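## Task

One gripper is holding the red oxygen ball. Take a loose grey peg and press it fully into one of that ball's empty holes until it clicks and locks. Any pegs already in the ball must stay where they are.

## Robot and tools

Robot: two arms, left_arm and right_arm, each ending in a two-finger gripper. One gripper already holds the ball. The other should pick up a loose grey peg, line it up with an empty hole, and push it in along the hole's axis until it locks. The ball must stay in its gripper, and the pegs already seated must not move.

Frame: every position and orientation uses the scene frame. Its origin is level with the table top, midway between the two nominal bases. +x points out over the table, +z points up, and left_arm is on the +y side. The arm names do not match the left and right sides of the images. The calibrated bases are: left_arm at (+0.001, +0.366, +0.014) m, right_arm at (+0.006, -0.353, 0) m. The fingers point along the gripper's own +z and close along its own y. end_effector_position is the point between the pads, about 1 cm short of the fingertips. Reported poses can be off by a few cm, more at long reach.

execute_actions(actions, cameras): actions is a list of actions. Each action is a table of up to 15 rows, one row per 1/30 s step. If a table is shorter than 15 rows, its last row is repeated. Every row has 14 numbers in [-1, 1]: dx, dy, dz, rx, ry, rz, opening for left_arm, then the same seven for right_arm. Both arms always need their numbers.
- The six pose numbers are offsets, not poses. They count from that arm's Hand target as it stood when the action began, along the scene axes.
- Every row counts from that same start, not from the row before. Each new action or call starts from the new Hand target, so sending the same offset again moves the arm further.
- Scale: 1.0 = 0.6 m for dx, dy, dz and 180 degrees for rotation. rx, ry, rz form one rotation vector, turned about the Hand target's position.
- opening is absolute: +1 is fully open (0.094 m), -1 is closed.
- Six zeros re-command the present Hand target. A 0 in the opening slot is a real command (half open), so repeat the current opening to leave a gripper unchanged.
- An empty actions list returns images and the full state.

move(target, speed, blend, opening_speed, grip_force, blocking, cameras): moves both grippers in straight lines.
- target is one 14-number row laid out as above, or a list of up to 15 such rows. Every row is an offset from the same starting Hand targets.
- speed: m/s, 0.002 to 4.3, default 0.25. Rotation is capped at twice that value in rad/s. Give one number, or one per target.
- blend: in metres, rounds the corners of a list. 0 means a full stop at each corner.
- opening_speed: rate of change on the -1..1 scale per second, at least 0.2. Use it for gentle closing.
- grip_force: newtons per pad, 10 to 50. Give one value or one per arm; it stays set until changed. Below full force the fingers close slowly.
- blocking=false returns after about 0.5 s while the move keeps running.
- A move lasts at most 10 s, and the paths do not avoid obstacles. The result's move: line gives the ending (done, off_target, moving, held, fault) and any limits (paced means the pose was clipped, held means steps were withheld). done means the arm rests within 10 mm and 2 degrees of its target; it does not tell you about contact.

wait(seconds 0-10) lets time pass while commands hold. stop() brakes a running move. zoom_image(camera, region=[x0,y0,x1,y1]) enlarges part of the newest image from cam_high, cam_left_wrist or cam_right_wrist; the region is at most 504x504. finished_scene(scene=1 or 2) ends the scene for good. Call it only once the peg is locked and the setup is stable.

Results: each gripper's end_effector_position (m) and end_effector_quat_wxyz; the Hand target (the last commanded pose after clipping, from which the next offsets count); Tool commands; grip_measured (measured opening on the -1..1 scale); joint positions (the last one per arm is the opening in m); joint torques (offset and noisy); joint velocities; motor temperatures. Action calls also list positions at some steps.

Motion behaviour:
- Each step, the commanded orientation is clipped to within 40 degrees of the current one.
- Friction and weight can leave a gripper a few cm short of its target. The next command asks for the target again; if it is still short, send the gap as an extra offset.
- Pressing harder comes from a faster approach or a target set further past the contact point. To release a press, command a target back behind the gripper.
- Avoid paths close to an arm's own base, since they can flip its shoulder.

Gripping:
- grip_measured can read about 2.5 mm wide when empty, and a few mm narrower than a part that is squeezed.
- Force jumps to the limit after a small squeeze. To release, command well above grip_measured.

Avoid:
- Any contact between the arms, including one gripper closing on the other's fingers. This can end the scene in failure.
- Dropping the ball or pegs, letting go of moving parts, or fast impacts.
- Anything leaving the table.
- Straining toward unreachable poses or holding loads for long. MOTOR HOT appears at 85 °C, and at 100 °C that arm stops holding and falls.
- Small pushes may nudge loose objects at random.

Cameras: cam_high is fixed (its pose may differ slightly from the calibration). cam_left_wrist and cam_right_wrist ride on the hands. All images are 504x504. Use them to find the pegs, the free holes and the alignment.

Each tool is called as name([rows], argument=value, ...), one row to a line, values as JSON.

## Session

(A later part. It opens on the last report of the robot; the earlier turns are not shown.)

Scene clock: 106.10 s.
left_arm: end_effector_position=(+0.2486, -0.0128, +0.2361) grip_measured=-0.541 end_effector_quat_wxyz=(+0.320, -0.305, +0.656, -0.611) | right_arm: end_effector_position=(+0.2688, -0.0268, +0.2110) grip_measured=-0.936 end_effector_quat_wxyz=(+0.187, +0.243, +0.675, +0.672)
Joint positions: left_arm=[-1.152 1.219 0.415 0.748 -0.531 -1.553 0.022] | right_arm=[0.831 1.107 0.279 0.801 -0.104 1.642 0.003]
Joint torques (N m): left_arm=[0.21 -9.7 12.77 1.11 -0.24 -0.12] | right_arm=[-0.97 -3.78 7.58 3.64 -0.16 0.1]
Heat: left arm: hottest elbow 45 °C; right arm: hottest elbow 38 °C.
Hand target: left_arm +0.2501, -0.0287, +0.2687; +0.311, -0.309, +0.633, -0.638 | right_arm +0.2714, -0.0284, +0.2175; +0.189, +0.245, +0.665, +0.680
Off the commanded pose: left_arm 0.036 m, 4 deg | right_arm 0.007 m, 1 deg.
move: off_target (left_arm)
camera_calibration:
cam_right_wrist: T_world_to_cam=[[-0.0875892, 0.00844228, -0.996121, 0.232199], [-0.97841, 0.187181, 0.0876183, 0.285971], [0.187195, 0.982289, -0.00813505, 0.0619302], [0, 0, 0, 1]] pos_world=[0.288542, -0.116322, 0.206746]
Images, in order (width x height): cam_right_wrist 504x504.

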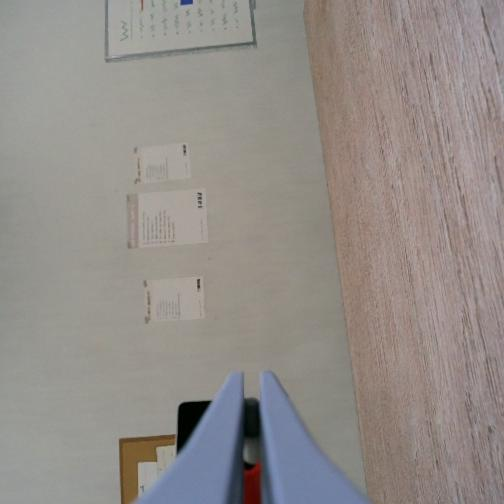

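move(target=[0,0,0,0,0,0,-0.682579,0.001,0,0.0055,0.0027,-0.0021,-0.0003,-1], speed=0.04, cameras=["cam_right_wrist"])

zoom_image(camera="cam_right_wrist", region=[225, 430, 275, 480])

Scene clock: 107.87 s.
left_arm: end_effector_position=(+0.2486, -0.0128, +0.2361) grip_measured=-0.541 end_effector_quat_wxyz=(+0.320, -0.305, +0.656, -0.611) | right_arm: end_effector_position=(+0.2688, -0.0268, +0.2130) grip_measured=-0.936 end_effector_quat_wxyz=(+0.188, +0.242, +0.672, +0.674)
Joint positions: left_arm=[-1.152 1.219 0.415 0.748 -0.531 -1.553 0.022] | right_arm=[0.831 1.107 0.279 0.809 -0.104 1.642 0.003]
Joint torques (N m): left_arm=[0.15 -10.05 12.67 1.07 -0.27 -0.12] | right_arm=[-0.79 -3.84 7.75 3.74 -0.15 0.1]
Heat: left arm: hottest elbow 45 °C; right arm: hottest elbow 38 °C.
Hand target: left_arm +0.2501, -0.0287, +0.2687; +0.311, -0.309, +0.633, -0.638 | right_arm +0.2720, -0.0284, +0.2208; +0.191, +0.243, +0.661, +0.683
Off the commanded pose: left_arm 0.036 m, 4 deg | right_arm 0.009 m, 2 deg.
move: off_target (left_arm)
camera_calibration:
cam_right_wrist: T_world_to_cam=[[-0.0826449, 0.0145957, -0.996472, 0.233077], [-0.97883, 0.18668, 0.0839161, 0.286675], [0.187247, 0.982312, -0.00114147, 0.0604686], [0, 0, 0, 1]] pos_world=[0.288546, -0.116318, 0.208267]
Images, in order (width x height): cam_right_wrist 504x504.

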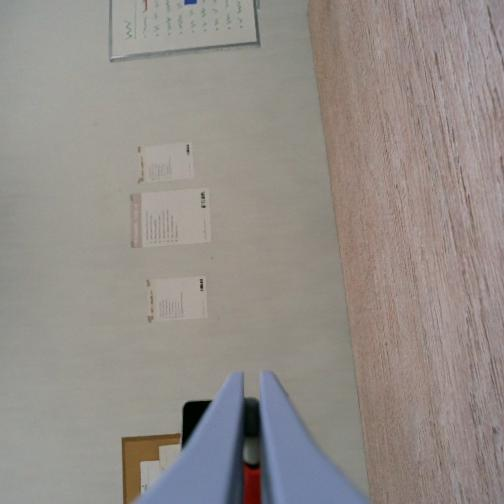

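Scaled by 10.080 from the camera's 504x504 image, which has a finer 720x720 frame.

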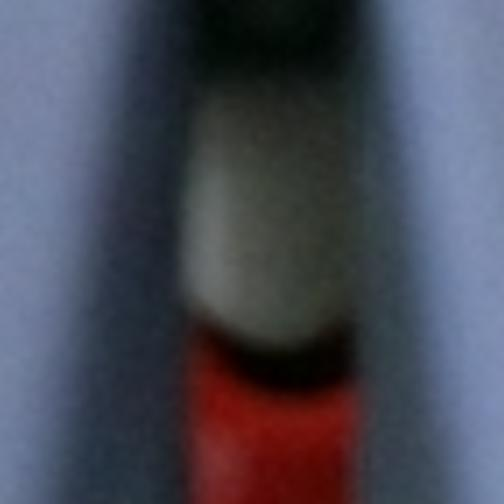

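move(target=[0,0,0,0,0,0,-0.682579,0,0,-0.0045,-0.0024,0.0019,0.0003,-1], speed=0.04, cameras=["cam_right_wrist"])

zoom_image(camera="cam_right_wrist", region=[225, 430, 275, 480])

Scene clock: 110.13 s.
left_arm: end_effector_position=(+0.2486, -0.0128, +0.2361) grip_measured=-0.541 end_effector_quat_wxyz=(+0.320, -0.305, +0.656, -0.611) | right_arm: end_effector_position=(+0.2690, -0.0270, +0.2130) grip_measured=-0.936 end_effector_quat_wxyz=(+0.188, +0.242, +0.672, +0.674)
Joint positions: left_arm=[-1.152 1.219 0.415 0.748 -0.531 -1.553 0.022] | right_arm=[0.83 1.107 0.279 0.809 -0.104 1.642 0.003]
Joint torques (N m): left_arm=[0.26 -9.82 12.72 1.07 -0.26 -0.14] | right_arm=[-1.08 -3.96 7.68 3.25 -0.2 0.08]
Heat: left arm: hottest elbow 45 °C; right arm: hottest elbow 38 °C.
Hand target: left_arm +0.2501, -0.0287, +0.2687; +0.311, -0.309, +0.633, -0.638 | right_arm +0.2720, -0.0284, +0.2180; +0.189, +0.245, +0.665, +0.680
Off the commanded pose: left_arm 0.036 m, 4 deg | right_arm 0.006 m, 1 deg.
move: off_target (left_arm)
camera_calibration:
cam_right_wrist: T_world_to_cam=[[-0.0826406, 0.0146303, -0.996472, 0.233098], [-0.978753, 0.187083, 0.0839179, 0.286915], [0.187651, 0.982235, -0.00114121, 0.060403], [0, 0, 0, 1]] pos_world=[0.288748, -0.116417, 0.208267]
Images, in order (width x height): cam_right_wrist 504x504.

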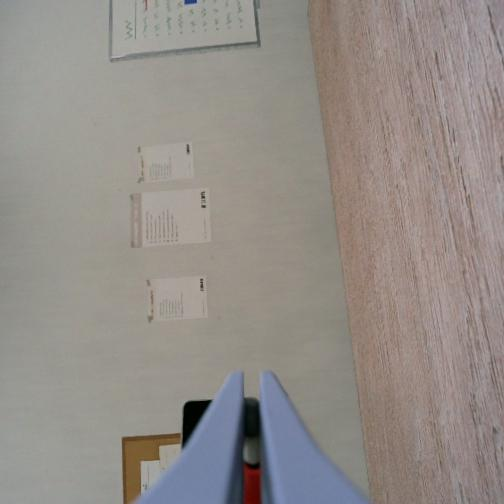

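Scaled by 10.080 from the camera's 504x504 image, which has a finer 720x720 frame.

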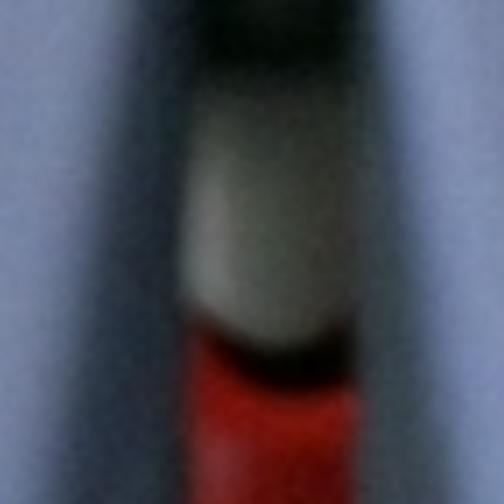

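move(target=[0,0,0,0,0,0,-0.682579,0,0,-0.0025,-0.0014,0.0011,0.0002,-1], speed=0.04)

zoom_image(camera="cam_right_wrist", region=[225, 430, 275, 480])

Scene clock: 111.80 s.
left_arm: end_effector_position=(+0.2486, -0.0128, +0.2361) grip_measured=-0.541 end_effector_quat_wxyz=(+0.320, -0.305, +0.656, -0.611) | right_arm: end_effector_position=(+0.2690, -0.0269, +0.2130) grip_measured=-0.936 end_effector_quat_wxyz=(+0.188, +0.242, +0.672, +0.674)
Joint positions: left_arm=[-1.152 1.219 0.415 0.748 -0.531 -1.553 0.022] | right_arm=[0.83 1.107 0.279 0.809 -0.105 1.642 0.003]
Joint torques (N m): left_arm=[0.26 -9.7 12.67 1.11 -0.26 -0.14] | right_arm=[-0.91 -3.84 7.62 3.03 -0.19 0.1]
Heat: left arm: hottest elbow 45 °C; right arm: hottest elbow 38 °C.
Hand target: left_arm +0.2501, -0.0287, +0.2687; +0.311, -0.309, +0.633, -0.638 | right_arm +0.2720, -0.0284, +0.2165; +0.188, +0.245, +0.667, +0.678
Off the commanded pose: left_arm 0.036 m, 4 deg | right_arm 0.005 m, 1 deg.
move: off_target (left_arm)

Scaled by 10.080 from the camera's 504x504 image, which has a finer 720x720 frame.
This view is cut from an older image: the scene may have changed since it was taken.

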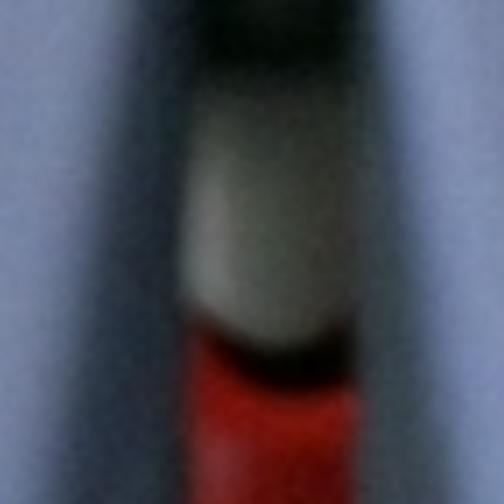

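move(target=[0,0,0,0,0,0,-0.682579,0,0,-0.003,-0.0018,0.0014,0.0002,-1], speed=0.04, cameras=["cam_right_wrist"])

zoom_image(camera="cam_right_wrist", region=[225, 430, 275, 480])

Scene clock: 113.77 s.
left_arm: end_effector_position=(+0.2486, -0.0128, +0.2361) grip_measured=-0.541 end_effector_quat_wxyz=(+0.320, -0.305, +0.656, -0.611) | right_arm: end_effector_position=(+0.2690, -0.0270, +0.2130) grip_measured=-0.936 end_effector_quat_wxyz=(+0.188, +0.242, +0.672, +0.674)
Joint positions: left_arm=[-1.152 1.219 0.415 0.748 -0.531 -1.553 0.022] | right_arm=[0.829 1.107 0.279 0.809 -0.106 1.642 0.003]
Joint torques (N m): left_arm=[0.38 -9.7 12.81 1.16 -0.26 -0.12] | right_arm=[-0.91 -3.66 7.71 2.7 -0.2 0.1]
Heat: left arm: hottest elbow 45 °C; right arm: hottest elbow 38 °C.
Hand target: left_arm +0.2501, -0.0287, +0.2687; +0.311, -0.309, +0.633, -0.638 | right_arm +0.2720, -0.0284, +0.2147; +0.188, +0.246, +0.669, +0.676
Off the commanded pose: left_arm 0.036 m, 4 deg | right_arm 0.004 m, 1 deg.
move: off_target (left_arm)
camera_calibration:
cam_right_wrist: T_world_to_cam=[[-0.0826606, 0.0145306, -0.996472, 0.2331], [-0.97898, 0.185893, 0.0839202, 0.286935], [0.186456, 0.982463, -0.00114086, 0.0607574], [0, 0, 0, 1]] pos_world=[0.288843, -0.116418, 0.208267]
Images, in order (width x height): cam_right_wrist 504x504.

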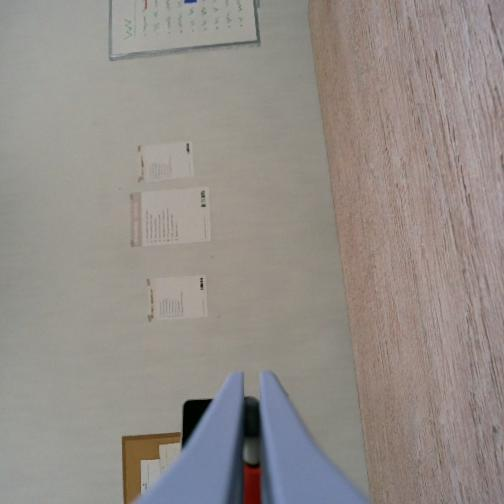

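Scaled by 10.080 from the camera's 504x504 image, which has a finer 720x720 frame.

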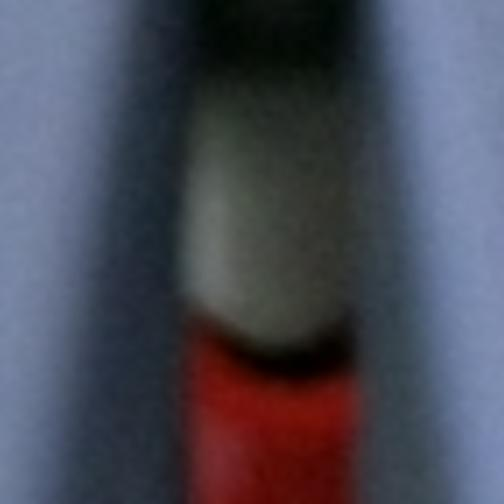

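move(target=[0,0,0,0,0,0,-0.682579,0,0,-0.005,-0.0032,0.0025,0.0004,-1], speed=0.04, cameras=["cam_right_wrist"])

zoom_image(camera="cam_right_wrist", region=[225, 430, 275, 480])

Scene clock: 115.73 s.
left_arm: end_effector_position=(+0.2486, -0.0128, +0.2361) grip_measured=-0.541 end_effector_quat_wxyz=(+0.320, -0.305, +0.656, -0.611) | right_arm: end_effector_position=(+0.2690, -0.0270, +0.2122) grip_measured=-0.936 end_effector_quat_wxyz=(+0.187, +0.242, +0.673, +0.673)
Joint positions: left_arm=[-1.152 1.219 0.415 0.748 -0.531 -1.553 0.022] | right_arm=[0.828 1.107 0.279 0.805 -0.108 1.642 0.003]
Joint torques (N m): left_arm=[0.26 -9.82 12.71 1.17 -0.25 -0.13] | right_arm=[-1.08 -3.6 7.69 2.26 -0.21 0.07]
Heat: left arm: hottest elbow 46 °C; right arm: hottest elbow 38 °C.
Hand target: left_arm +0.2501, -0.0287, +0.2687; +0.311, -0.309, +0.633, -0.638 | right_arm +0.2721, -0.0285, +0.2118; +0.186, +0.247, +0.673, +0.672
Off the commanded pose: left_arm 0.036 m, 4 deg | right_arm 0.003 m, 1 deg.
move: off_target (left_arm)
camera_calibration:
cam_right_wrist: T_world_to_cam=[[-0.0847255, 0.0121896, -0.99633, 0.232798], [-0.979016, 0.184973, 0.0855162, 0.286669], [0.185337, 0.982668, -0.00373813, 0.0617265], [0, 0, 0, 1]] pos_world=[0.288937, -0.11652, 0.207659]
Images, in order (width x height): cam_right_wrist 504x504.

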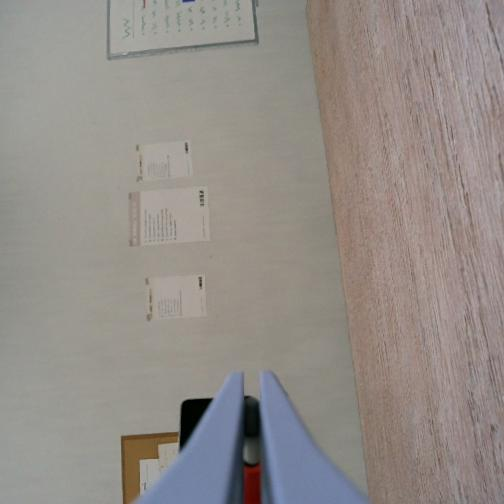

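Scaled by 10.080 from the camera's 504x504 image, which has a finer 720x720 frame.

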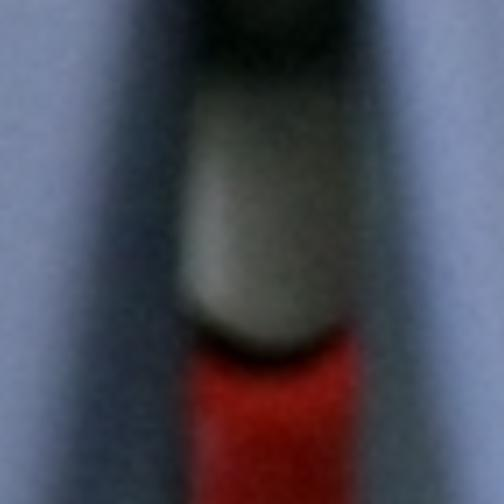

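move(target=[0,0,0,0,0,0,-0.682579,-0.0155,0.0125,0,0,0,0,-1], speed=0.03, cameras=["cam_right_wrist", "cam_left_wrist"])

zoom_image(camera="cam_right_wrist", region=[225, 430, 275, 480])

zoom_image(camera="cam_left_wrist", region=[200, 310, 300, 410])

Scene clock: 119.17 s.
left_arm: end_effector_position=(+0.2486, -0.0128, +0.2363) grip_measured=-0.541 end_effector_quat_wxyz=(+0.320, -0.305, +0.656, -0.612) | right_arm: end_effector_position=(+0.2651, -0.0234, +0.2121) grip_measured=-0.936 end_effector_quat_wxyz=(+0.192, +0.246, +0.672, +0.672)
Joint positions: left_arm=[-1.152 1.218 0.415 0.748 -0.531 -1.553 0.022] | right_arm=[0.86 1.107 0.279 0.805 -0.064 1.642 0.003]
Joint torques (N m): left_arm=[0.32 -9.76 12.71 1.18 -0.24 -0.14] | right_arm=[0.5 -3.84 7.72 2.28 -0.06 0.09]
Heat: left arm: hottest elbow 46 °C; right arm: hottest elbow 38 °C.
Hand target: left_arm +0.2500, -0.0287, +0.2688; +0.311, -0.309, +0.633, -0.638 | right_arm +0.2628, -0.0210, +0.2118; +0.186, +0.247, +0.673, +0.672
Off the commanded pose: left_arm 0.036 m, 4 deg | right_arm 0.003 m, 1 deg.
move: off_target (left_arm)
camera_calibration:
cam_left_wrist: T_world_to_cam=[[0.00282196, -0.0815403, 0.996666, -0.238325], [-0.88492, -0.464388, -0.0354875, 0.259279], [0.465734, -0.88187, -0.0734672, -0.0278694], [0, 0, 0, 1]] pos_world=[0.243094, 0.0763959, 0.244684]
cam_right_wrist: T_world_to_cam=[[-0.0840288, 0.012364, -0.996387, 0.23215], [-0.976584, 0.197715, 0.0848122, 0.281896], [0.198049, 0.980182, -0.00453927, 0.0556096], [0, 0, 0, 1]] pos_world=[0.283789, -0.113113, 0.207655]
Images, in order (width x height): cam_left_wrist 504x504, cam_right_wrist 504x504.

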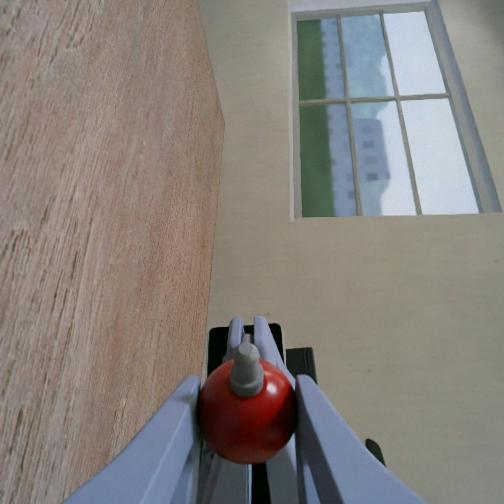

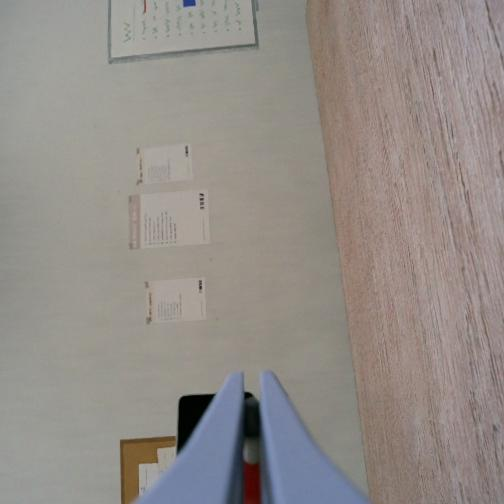

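Scaled by 10.080 from the camera's 504x504 image, which has a finer 720x720 frame.

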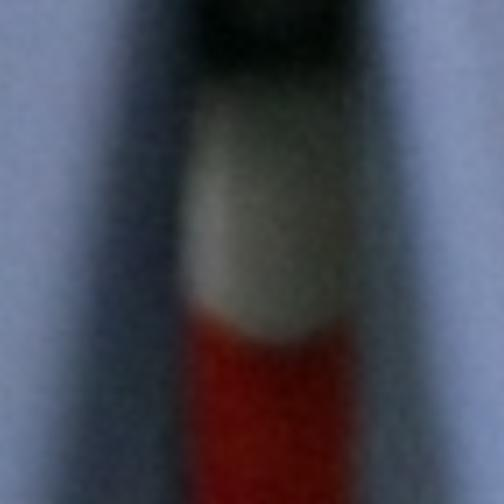

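Scaled by 5.040 from the camera's 504x504 image, which has a finer 720x720 frame.

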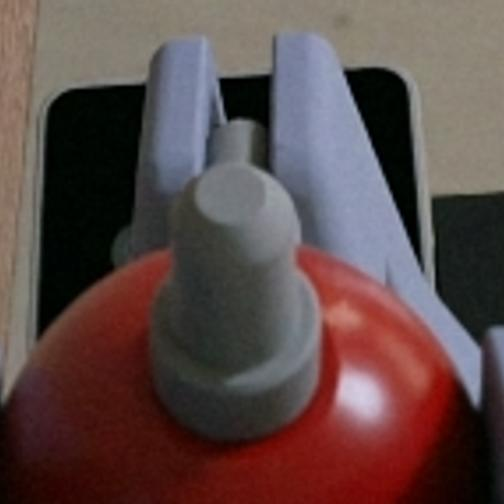

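move(target=[0,0,0,0,0,0,-0.682579,-0.0065,0.0047,0,0,0,0,-1], speed=0.03, cameras=["cam_right_wrist", "cam_left_wrist"])

zoom_image(camera="cam_right_wrist", region=[225, 430, 275, 480])

zoom_image(camera="cam_left_wrist", region=[200, 310, 300, 410])

Scene clock: 121.23 s.
left_arm: end_effector_position=(+0.2487, -0.0127, +0.2363) grip_measured=-0.541 end_effector_quat_wxyz=(+0.320, -0.305, +0.656, -0.611) | right_arm: end_effector_position=(+0.2636, -0.0221, +0.2121) grip_measured=-0.936 end_effector_quat_wxyz=(+0.195, +0.249, +0.671, +0.671)
Joint positions: left_arm=[-1.152 1.218 0.415 0.748 -0.532 -1.553 0.022] | right_arm=[0.874 1.107 0.279 0.805 -0.041 1.642 0.003]
Joint torques (N m): left_arm=[0.38 -9.93 12.7 1.02 -0.24 -0.12] | right_arm=[0.79 -3.78 7.58 2.24 -0.17 0.09]
Heat: left arm: hottest elbow 46 °C; right arm: hottest elbow 38 °C.
Hand target: left_arm +0.2500, -0.0287, +0.2687; +0.311, -0.309, +0.633, -0.638 | right_arm +0.2588, -0.0181, +0.2118; +0.186, +0.247, +0.673, +0.672
Off the commanded pose: left_arm 0.036 m, 4 deg | right_arm 0.006 m, 1 deg.
move: off_target (left_arm)
camera_calibration:
cam_left_wrist: T_world_to_cam=[[0.00288715, -0.0815409, 0.996666, -0.238332], [-0.884545, -0.465102, -0.0354894, 0.259294], [0.466446, -0.881494, -0.0734695, -0.0279839], [0, 0, 0, 1]] pos_world=[0.243098, 0.0764968, 0.244684]
cam_right_wrist: T_world_to_cam=[[-0.0835731, 0.0128253, -0.996419, 0.231873], [-0.974837, 0.206315, 0.0844185, 0.279999], [0.206659, 0.978402, -0.00473983, 0.0522955], [0, 0, 0, 1]] pos_world=[0.281524, -0.111908, 0.207654]
Images, in order (width x height): cam_left_wrist 504x504, cam_right_wrist 504x504.

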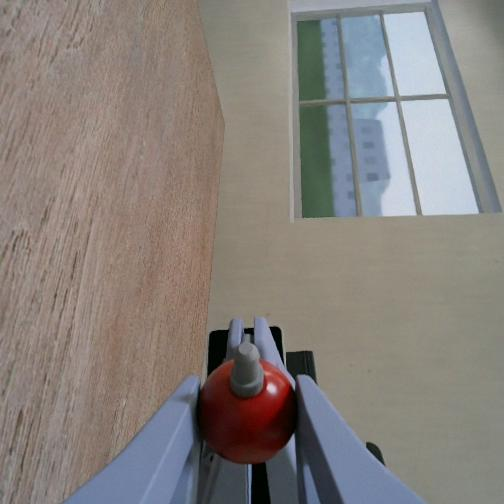

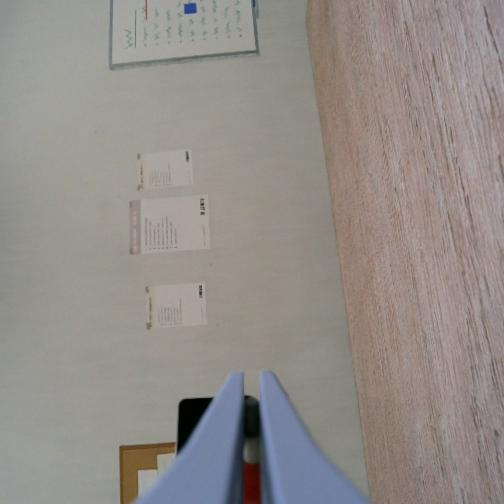

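Scaled by 10.080 from the camera's 504x504 image, which has a finer 720x720 frame.

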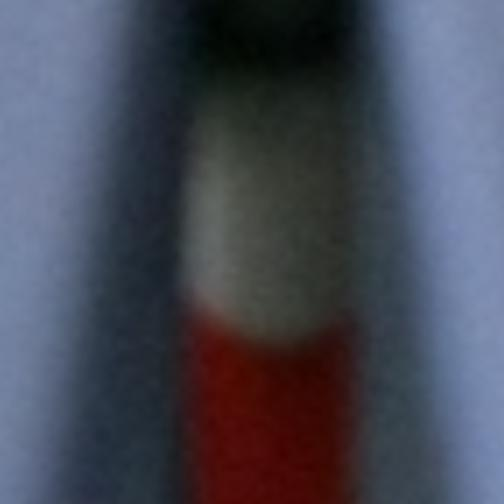

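Scaled by 5.040 from the camera's 504x504 image, which has a finer 720x720 frame.

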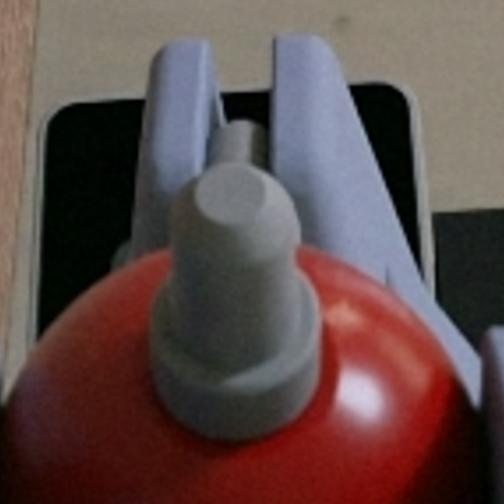

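move(target=[0,0,0,0,0,0,-0.682579,0.021,-0.0164,0,0,0,0,-1], speed=0.04, cameras=["cam_right_wrist", "cam_left_wrist"])

zoom_image(camera="cam_right_wrist", region=[225, 430, 275, 480])

zoom_image(camera="cam_left_wrist", region=[200, 310, 300, 410])

Scene clock: 139.50 s.
left_arm: end_effector_position=(+0.2487, -0.0125, +0.2365) grip_measured=-0.541 end_effector_quat_wxyz=(+0.320, -0.306, +0.656, -0.611) | right_arm: end_effector_position=(+0.2685, -0.0266, +0.2121) grip_measured=-0.936 end_effector_quat_wxyz=(+0.187, +0.242, +0.673, +0.673)
Joint positions: left_arm=[-1.152 1.217 0.415 0.747 -0.533 -1.553 0.022] | right_arm=[0.831 1.107 0.279 0.805 -0.105 1.642 0.003]
Joint torques (N m): left_arm=[0.44 -9.82 12.74 1.17 -0.14 -0.11] | right_arm=[-1.08 -3.84 7.66 2.22 -0.21 0.08]
Motor temperatures (°C): left_arm=[29 34 48 30 32 29 32] | right_arm=[31 30 38 30 31 31 34]
Heat: left arm: hottest elbow 48 °C; right arm: hottest elbow 38 °C.
Hand target: left_arm +0.2501, -0.0287, +0.2687; +0.311, -0.309, +0.633, -0.638 | right_arm +0.2714, -0.0279, +0.2118; +0.186, +0.247, +0.673, +0.672
Off the commanded pose: left_arm 0.036 m, 4 deg | right_arm 0.003 m, 1 deg.
move: off_target (left_arm)
camera_calibration:
cam_left_wrist: T_world_to_cam=[[0.00288961, -0.0815823, 0.996662, -0.238511], [-0.884023, -0.466086, -0.0355886, 0.259285], [0.467434, -0.88097, -0.0734675, -0.0280289], [0, 0, 0, 1]] pos_world=[0.243005, 0.0766982, 0.244884]
cam_right_wrist: T_world_to_cam=[[-0.0849737, 0.0119661, -0.996311, 0.232682], [-0.978922, 0.185378, 0.085717, 0.285977], [0.18572, 0.982594, -0.00403844, 0.061289], [0, 0, 0, 1]] pos_world=[0.288338, -0.11602, 0.207558]
Images, in order (width x height): cam_left_wrist 504x504, cam_right_wrist 504x504.

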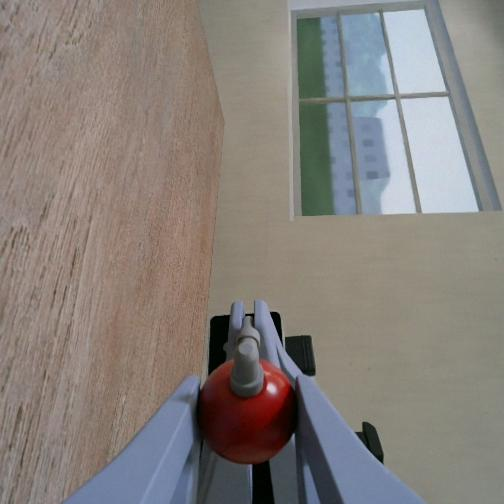

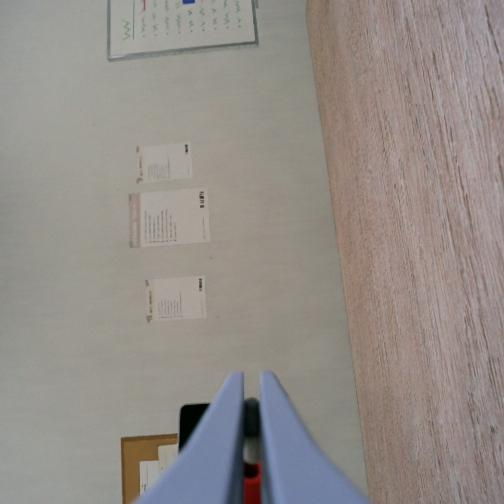

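Scaled by 10.080 from the camera's 504x504 image, which has a finer 720x720 frame.

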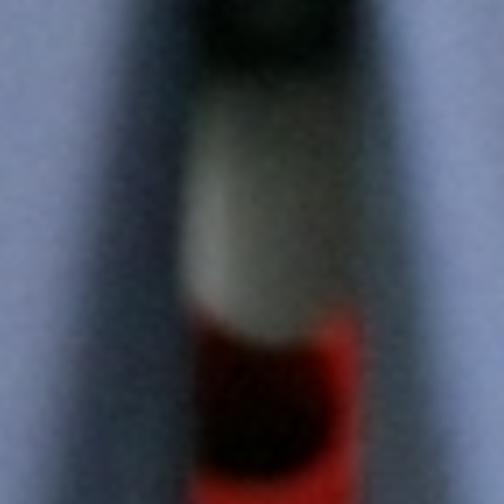

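Scaled by 5.040 from the camera's 504x504 image, which has a finer 720x720 frame.

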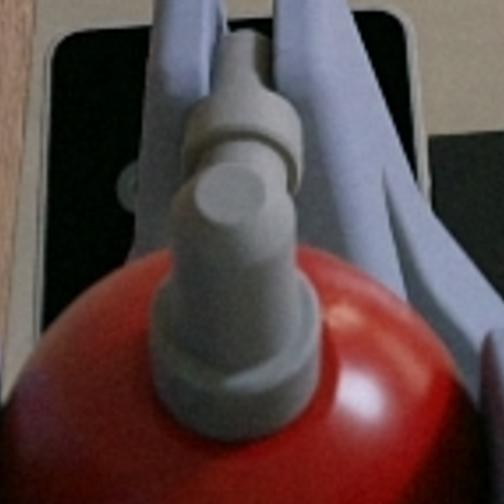

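wait(seconds=0, cameras=["cam_right_wrist", "cam_left_wrist"])

zoom_image(camera="cam_right_wrist", region=[225, 430, 275, 480])

zoom_image(camera="cam_left_wrist", region=[200, 310, 300, 410])

Scene clock: 165.40 s.
left_arm: end_effector_position=(+0.2487, -0.0125, +0.2365) grip_measured=-0.541 end_effector_quat_wxyz=(+0.320, -0.306, +0.656, -0.611) | right_arm: end_effector_position=(+0.2685, -0.0266, +0.2121) grip_measured=-0.936 end_effector_quat_wxyz=(+0.187, +0.242, +0.673, +0.673)
Joint positions: left_arm=[-1.152 1.217 0.415 0.747 -0.533 -1.553 0.022] | right_arm=[0.831 1.107 0.279 0.805 -0.105 1.642 0.003]
Joint torques (N m): left_arm=[0.32 -9.47 12.7 1.18 -0.16 -0.13] | right_arm=[-0.85 -4.07 7.72 2.28 -0.21 0.08]
Heat: left arm: hottest elbow 49 °C; right arm: hottest elbow 38 °C.
Hand target: left_arm +0.2501, -0.0287, +0.2687; +0.311, -0.309, +0.633, -0.638 | right_arm +0.2714, -0.0279, +0.2118; +0.186, +0.247, +0.673, +0.672
Tool commands: left_gripper/opening=-0.682579 right_gripper/opening=-1.0
Off the commanded pose: left_arm 0.036 m, 4 deg | right_arm 0.003 m, 1 deg.
camera_calibration:
cam_left_wrist: T_world_to_cam=[[0.00288961, -0.0815823, 0.996662, -0.238511], [-0.884023, -0.466086, -0.0355886, 0.259285], [0.467434, -0.88097, -0.0734675, -0.0280289], [0, 0, 0, 1]] pos_world=[0.243005, 0.0766982, 0.244884]
cam_right_wrist: T_world_to_cam=[[-0.0849765, 0.011933, -0.996311, 0.232679], [-0.978995, 0.184994, 0.0857152, 0.285952], [0.185334, 0.982667, -0.0040378, 0.0614092], [0, 0, 0, 1]] pos_world=[0.288337, -0.116021, 0.207558]
Images, in order (width x height): cam_left_wrist 504x504, cam_right_wrist 504x504.

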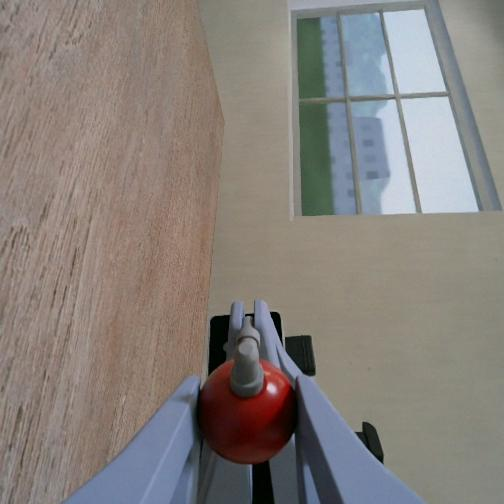

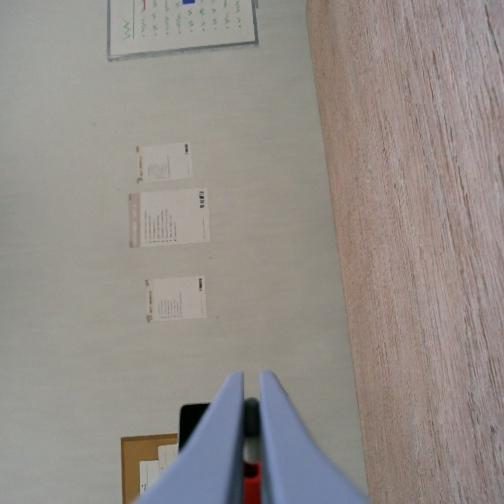

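Scaled by 10.080 from the camera's 504x504 image, which has a finer 720x720 frame.

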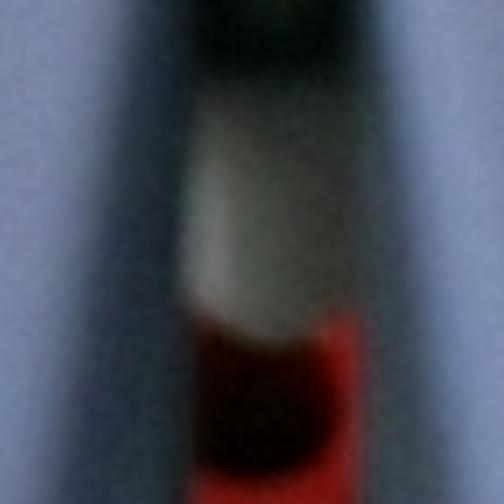

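Scaled by 5.040 from the camera's 504x504 image, which has a finer 720x720 frame.

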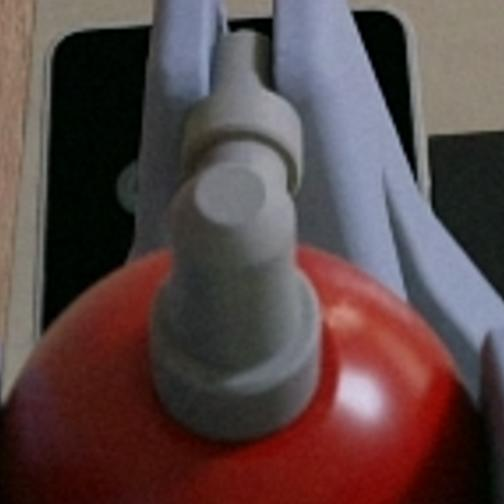

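move(target=[0,0,0,0,0,0,-0.682579,-0.0132,0.0102,0,0,0,0,-1], speed=0.03, cameras=["cam_right_wrist", "cam_left_wrist"])

zoom_image(camera="cam_right_wrist", region=[225, 430, 275, 480])

zoom_image(camera="cam_left_wrist", region=[200, 310, 300, 410])

Scene clock: 182.33 s.
left_arm: end_effector_position=(+0.2487, -0.0125, +0.2365) grip_measured=-0.541 end_effector_quat_wxyz=(+0.320, -0.306, +0.656, -0.611) | right_arm: end_effector_position=(+0.2657, -0.0239, +0.2121) grip_measured=-0.936 end_effector_quat_wxyz=(+0.191, +0.245, +0.672, +0.672)
Joint positions: left_arm=[-1.152 1.217 0.415 0.747 -0.533 -1.553 0.022] | right_arm=[0.855 1.107 0.279 0.805 -0.069 1.642 0.003]
Joint torques (N m): left_arm=[0.21 -9.7 12.67 1.22 -0.17 -0.12] | right_arm=[0.5 -4.07 7.62 2.24 -0.03 0.08]
Heat: left arm: hottest elbow 50 °C; right arm: hottest elbow 38 °C.
Hand target: left_arm +0.2501, -0.0287, +0.2687; +0.311, -0.309, +0.633, -0.638 | right_arm +0.2635, -0.0218, +0.2118; +0.186, +0.247, +0.673, +0.672
Off the commanded pose: left_arm 0.036 m, 4 deg | right_arm 0.003 m, 1 deg.
move: off_target (left_arm)
camera_calibration:
cam_left_wrist: T_world_to_cam=[[0.00288961, -0.0815823, 0.996662, -0.238511], [-0.884023, -0.466086, -0.0355886, 0.259285], [0.467434, -0.88097, -0.0734675, -0.0280289], [0, 0, 0, 1]] pos_world=[0.243005, 0.0766982, 0.244884]
cam_right_wrist: T_world_to_cam=[[-0.0841245, 0.0123859, -0.996378, 0.232243], [-0.976801, 0.196593, 0.0849154, 0.282587], [0.196933, 0.980407, -0.00443971, 0.0562851], [0, 0, 0, 1]] pos_world=[0.284484, -0.113614, 0.207656]
Images, in order (width x height): cam_left_wrist 504x504, cam_right_wrist 504x504.

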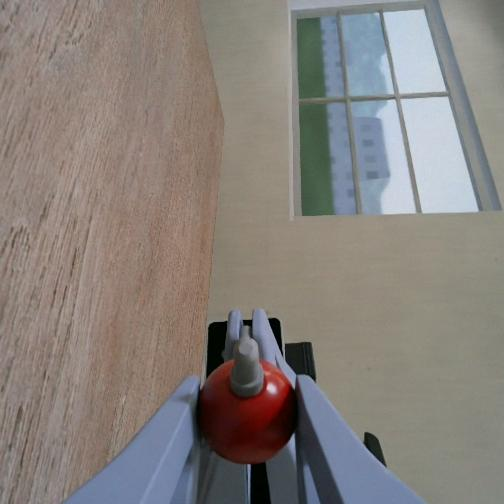

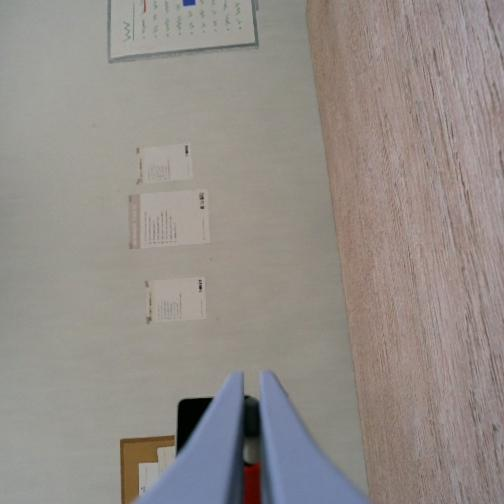

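Scaled by 10.080 from the camera's 504x504 image, which has a finer 720x720 frame.

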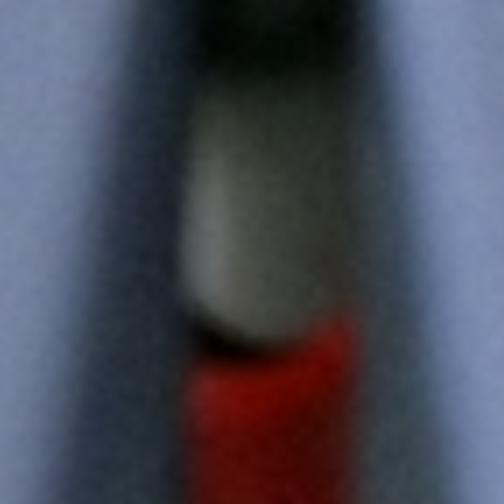

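Scaled by 5.040 from the camera's 504x504 image, which has a finer 720x720 frame.

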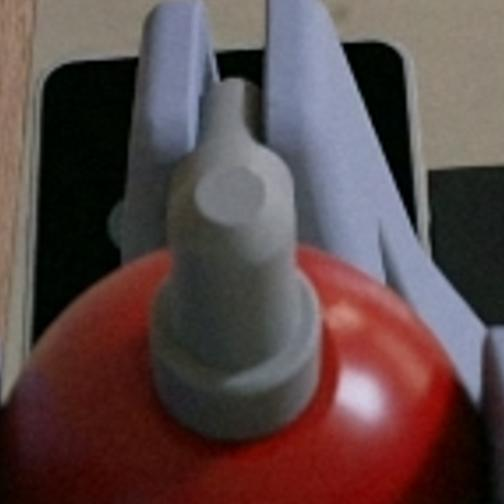

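move(target=[0,0,0,0,0,0,-0.682579,0,0,0.0142,0.0066,-0.0051,-0.0007,-1], speed=0.03, cameras=["cam_right_wrist", "cam_left_wrist"])

zoom_image(camera="cam_right_wrist", region=[225, 430, 275, 480])

zoom_image(camera="cam_left_wrist", region=[200, 310, 300, 410])

Scene clock: 186.70 s.
left_arm: end_effector_position=(+0.2487, -0.0125, +0.2365) grip_measured=-0.541 end_effector_quat_wxyz=(+0.320, -0.306, +0.656, -0.611) | right_arm: end_effector_position=(+0.2657, -0.0241, +0.2130) grip_measured=-0.936 end_effector_quat_wxyz=(+0.192, +0.246, +0.671, +0.673)
Joint positions: left_arm=[-1.152 1.217 0.415 0.747 -0.533 -1.553 0.022] | right_arm=[0.857 1.105 0.279 0.805 -0.066 1.642 0.003]
Joint torques (N m): left_arm=[0.38 -9.7 12.68 1.13 -0.15 -0.14] | right_arm=[0.38 -4.31 7.75 2.92 -0.04 0.1]
Heat: left arm: hottest elbow 50 °C; right arm: hottest elbow 38 °C.
Hand target: left_arm +0.2501, -0.0287, +0.2687; +0.311, -0.309, +0.633, -0.638 | right_arm +0.2635, -0.0218, +0.2204; +0.189, +0.244, +0.664, +0.681
Off the commanded pose: left_arm 0.036 m, 4 deg | right_arm 0.008 m, 1 deg.
move: off_target (left_arm)
camera_calibration:
cam_left_wrist: T_world_to_cam=[[0.00288961, -0.0815823, 0.996662, -0.238511], [-0.884023, -0.466086, -0.0355886, 0.259285], [0.467434, -0.88097, -0.0734675, -0.0280289], [0, 0, 0, 1]] pos_world=[0.243005, 0.0766982, 0.244884]
cam_right_wrist: T_world_to_cam=[[-0.0826329, 0.014245, -0.996478, 0.232742], [-0.976395, 0.199069, 0.0838133, 0.282798], [0.199562, 0.979882, -0.00254095, 0.0554136], [0, 0, 0, 1]] pos_world=[0.284296, -0.113911, 0.208361]
Images, in order (width x height): cam_left_wrist 504x504, cam_right_wrist 504x504.

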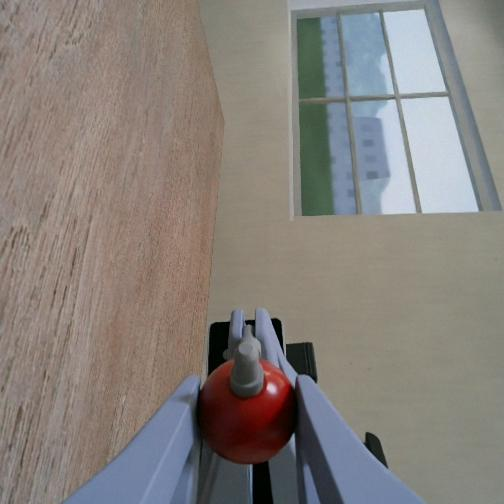

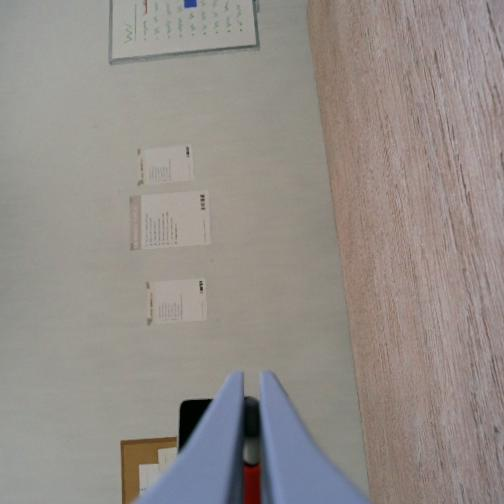

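Scaled by 10.080 from the camera's 504x504 image, which has a finer 720x720 frame.

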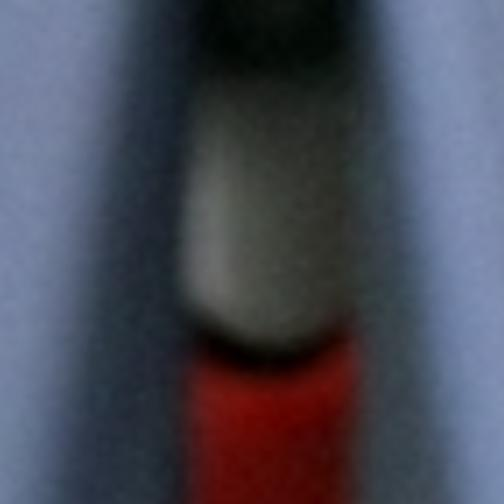

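Scaled by 5.040 from the camera's 504x504 image, which has a finer 720x720 frame.

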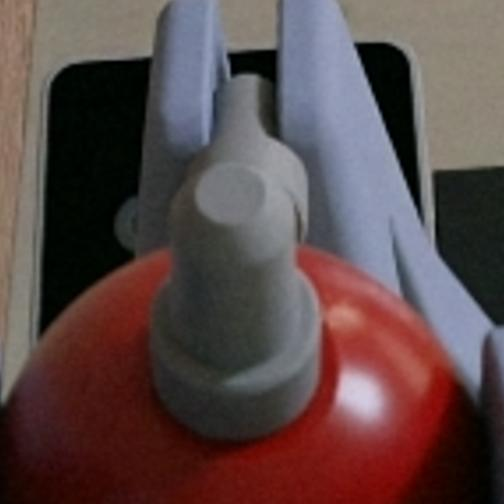

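move(target=[0,0,0,0,0,0,-0.682579,-0.0062,0.0047,0,0,0,0,-1], speed=0.03, cameras=["cam_right_wrist", "cam_left_wrist"])

zoom_image(camera="cam_right_wrist", region=[225, 430, 275, 480])

zoom_image(camera="cam_left_wrist", region=[200, 310, 300, 410])

Scene clock: 189.40 s.
left_arm: end_effector_position=(+0.2487, -0.0125, +0.2365) grip_measured=-0.541 end_effector_quat_wxyz=(+0.320, -0.306, +0.656, -0.611) | right_arm: end_effector_position=(+0.2630, -0.0219, +0.2132) grip_measured=-0.936 end_effector_quat_wxyz=(+0.194, +0.247, +0.671, +0.672)
Joint positions: left_arm=[-1.152 1.217 0.415 0.747 -0.533 -1.553 0.022] | right_arm=[0.873 1.105 0.279 0.805 -0.046 1.642 0.003]
Joint torques (N m): left_arm=[0.62 -9.64 12.71 1.18 -0.13 -0.12] | right_arm=[0.5 -4.37 7.8 2.88 -0.08 0.11]
Heat: left arm: hottest elbow 50 °C; right arm: hottest elbow 38 °C.
Hand target: left_arm +0.2501, -0.0287, +0.2687; +0.311, -0.309, +0.633, -0.638 | right_arm +0.2598, -0.0190, +0.2203; +0.189, +0.244, +0.664, +0.681
Off the commanded pose: left_arm 0.036 m, 4 deg | right_arm 0.008 m, 1 deg.
move: off_target (left_arm)
camera_calibration:
cam_left_wrist: T_world_to_cam=[[0.00288961, -0.0815823, 0.996662, -0.238511], [-0.884023, -0.466086, -0.0355886, 0.259285], [0.467434, -0.88097, -0.0734675, -0.0280289], [0, 0, 0, 1]] pos_world=[0.243005, 0.0766982, 0.244884]
cam_right_wrist: T_world_to_cam=[[-0.0819634, 0.0145712, -0.996529, 0.232521], [-0.975832, 0.202056, 0.0832156, 0.279706], [0.202567, 0.979266, -0.00234211, 0.0527993], [0, 0, 0, 1]] pos_world=[0.281309, -0.111609, 0.208561]
Images, in order (width x height): cam_left_wrist 504x504, cam_right_wrist 504x504.

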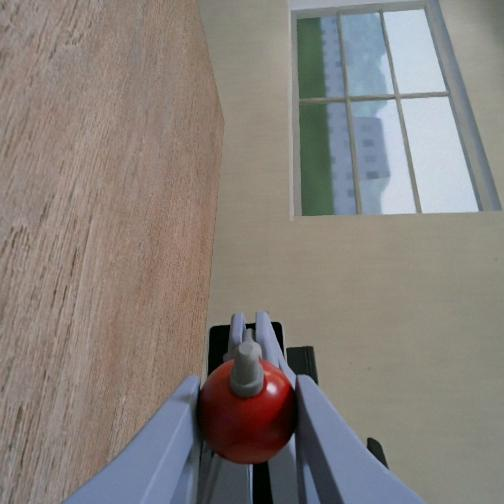

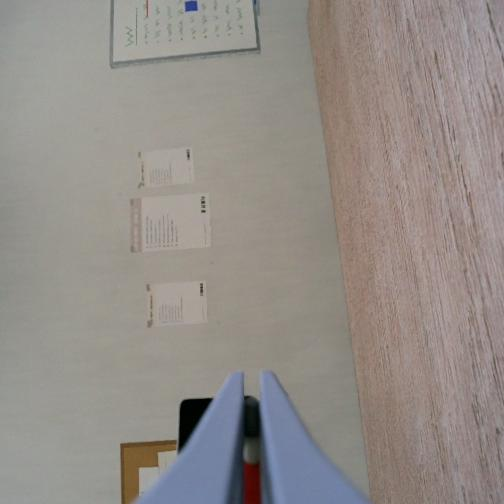

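Scaled by 10.080 from the camera's 504x504 image, which has a finer 720x720 frame.

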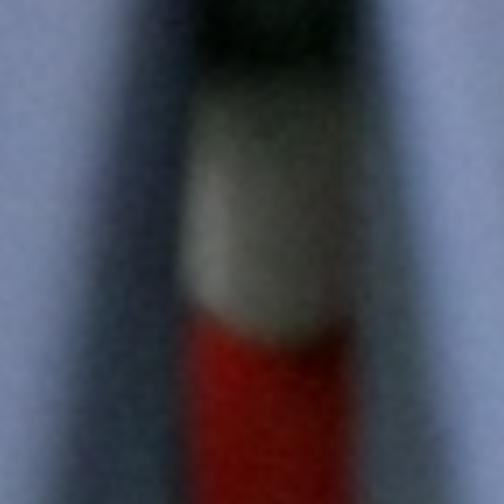

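Scaled by 5.040 from the camera's 504x504 image, which has a finer 720x720 frame.

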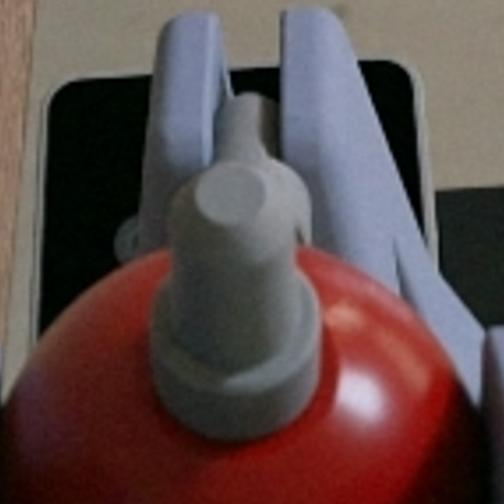

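move(target=[0,0,0,0,0,0,-0.682579,-0.0062,0.0047,-0.001,0,0,0,-1], speed=0.03, cameras=["cam_right_wrist", "cam_left_wrist"])

zoom_image(camera="cam_right_wrist", region=[225, 430, 275, 480])

zoom_image(camera="cam_left_wrist", region=[200, 310, 300, 410])

Scene clock: 191.70 s.
left_arm: end_effector_position=(+0.2485, -0.0125, +0.2367) grip_measured=-0.541 end_effector_quat_wxyz=(+0.320, -0.306, +0.656, -0.611) | right_arm: end_effector_position=(+0.2626, -0.0215, +0.2132) grip_measured=-0.936 end_effector_quat_wxyz=(+0.198, +0.251, +0.669, +0.671)
Joint positions: left_arm=[-1.152 1.217 0.415 0.747 -0.533 -1.553 0.022] | right_arm=[0.885 1.105 0.279 0.805 -0.021 1.643 0.003]
Joint torques (N m): left_arm=[0.38 -9.58 12.7 1.1 -0.16 -0.12] | right_arm=[1.03 -4.48 7.75 3.07 -0.3 0.11]
Heat: left arm: hottest elbow 50 °C; right arm: hottest elbow 38 °C.
Hand target: left_arm +0.2501, -0.0287, +0.2687; +0.311, -0.309, +0.633, -0.638 | right_arm +0.2561, -0.0162, +0.2197; +0.189, +0.244, +0.664, +0.681
Off the commanded pose: left_arm 0.036 m, 4 deg | right_arm 0.011 m, 2 deg.
move: off_target (left_arm, right_arm)
camera_calibration:
cam_left_wrist: T_world_to_cam=[[0.00267137, -0.0812302, 0.996692, -0.238702], [-0.884184, -0.46578, -0.0355912, 0.259083], [0.467131, -0.881164, -0.0730668, -0.0280177], [0, 0, 0, 1]] pos_world=[0.242803, 0.0765979, 0.245086]
cam_right_wrist: T_world_to_cam=[[-0.0816924, 0.0155152, -0.996537, 0.232423], [-0.973133, 0.21472, 0.0831168, 0.278851], [0.215266, 0.976552, -0.0024426, 0.0491736], [0, 0, 0, 1]] pos_world=[0.279761, -0.111502, 0.208561]
Images, in order (width x height): cam_left_wrist 504x504, cam_right_wrist 504x504.

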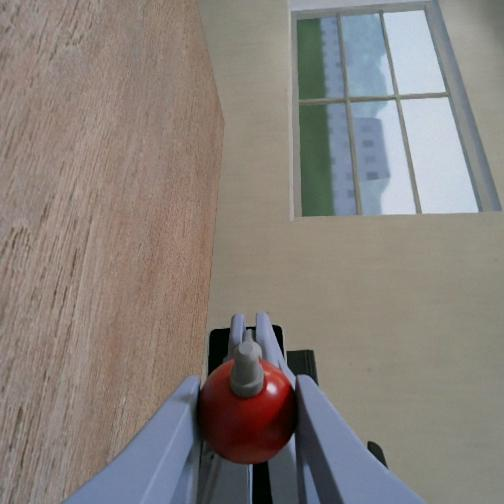

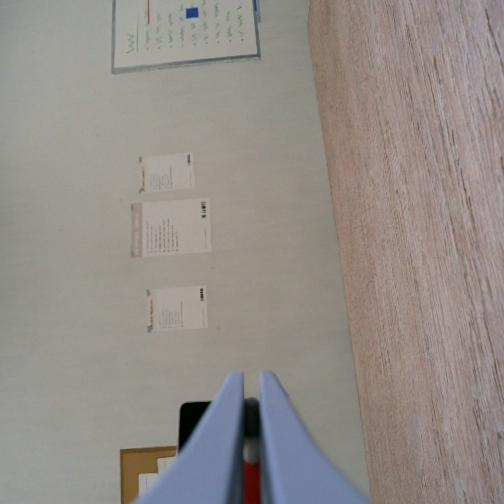

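Scaled by 10.080 from the camera's 504x504 image, which has a finer 720x720 frame.

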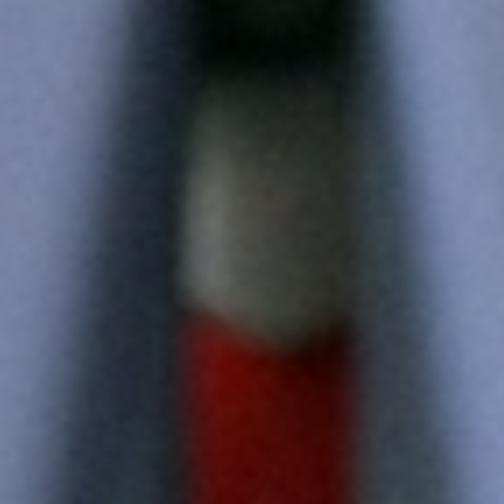

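Scaled by 5.040 from the camera's 504x504 image, which has a finer 720x720 frame.

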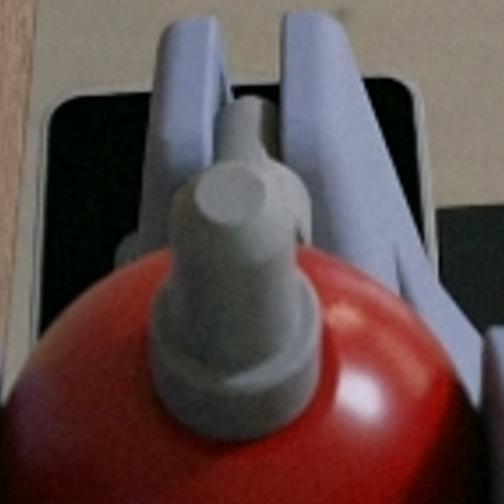

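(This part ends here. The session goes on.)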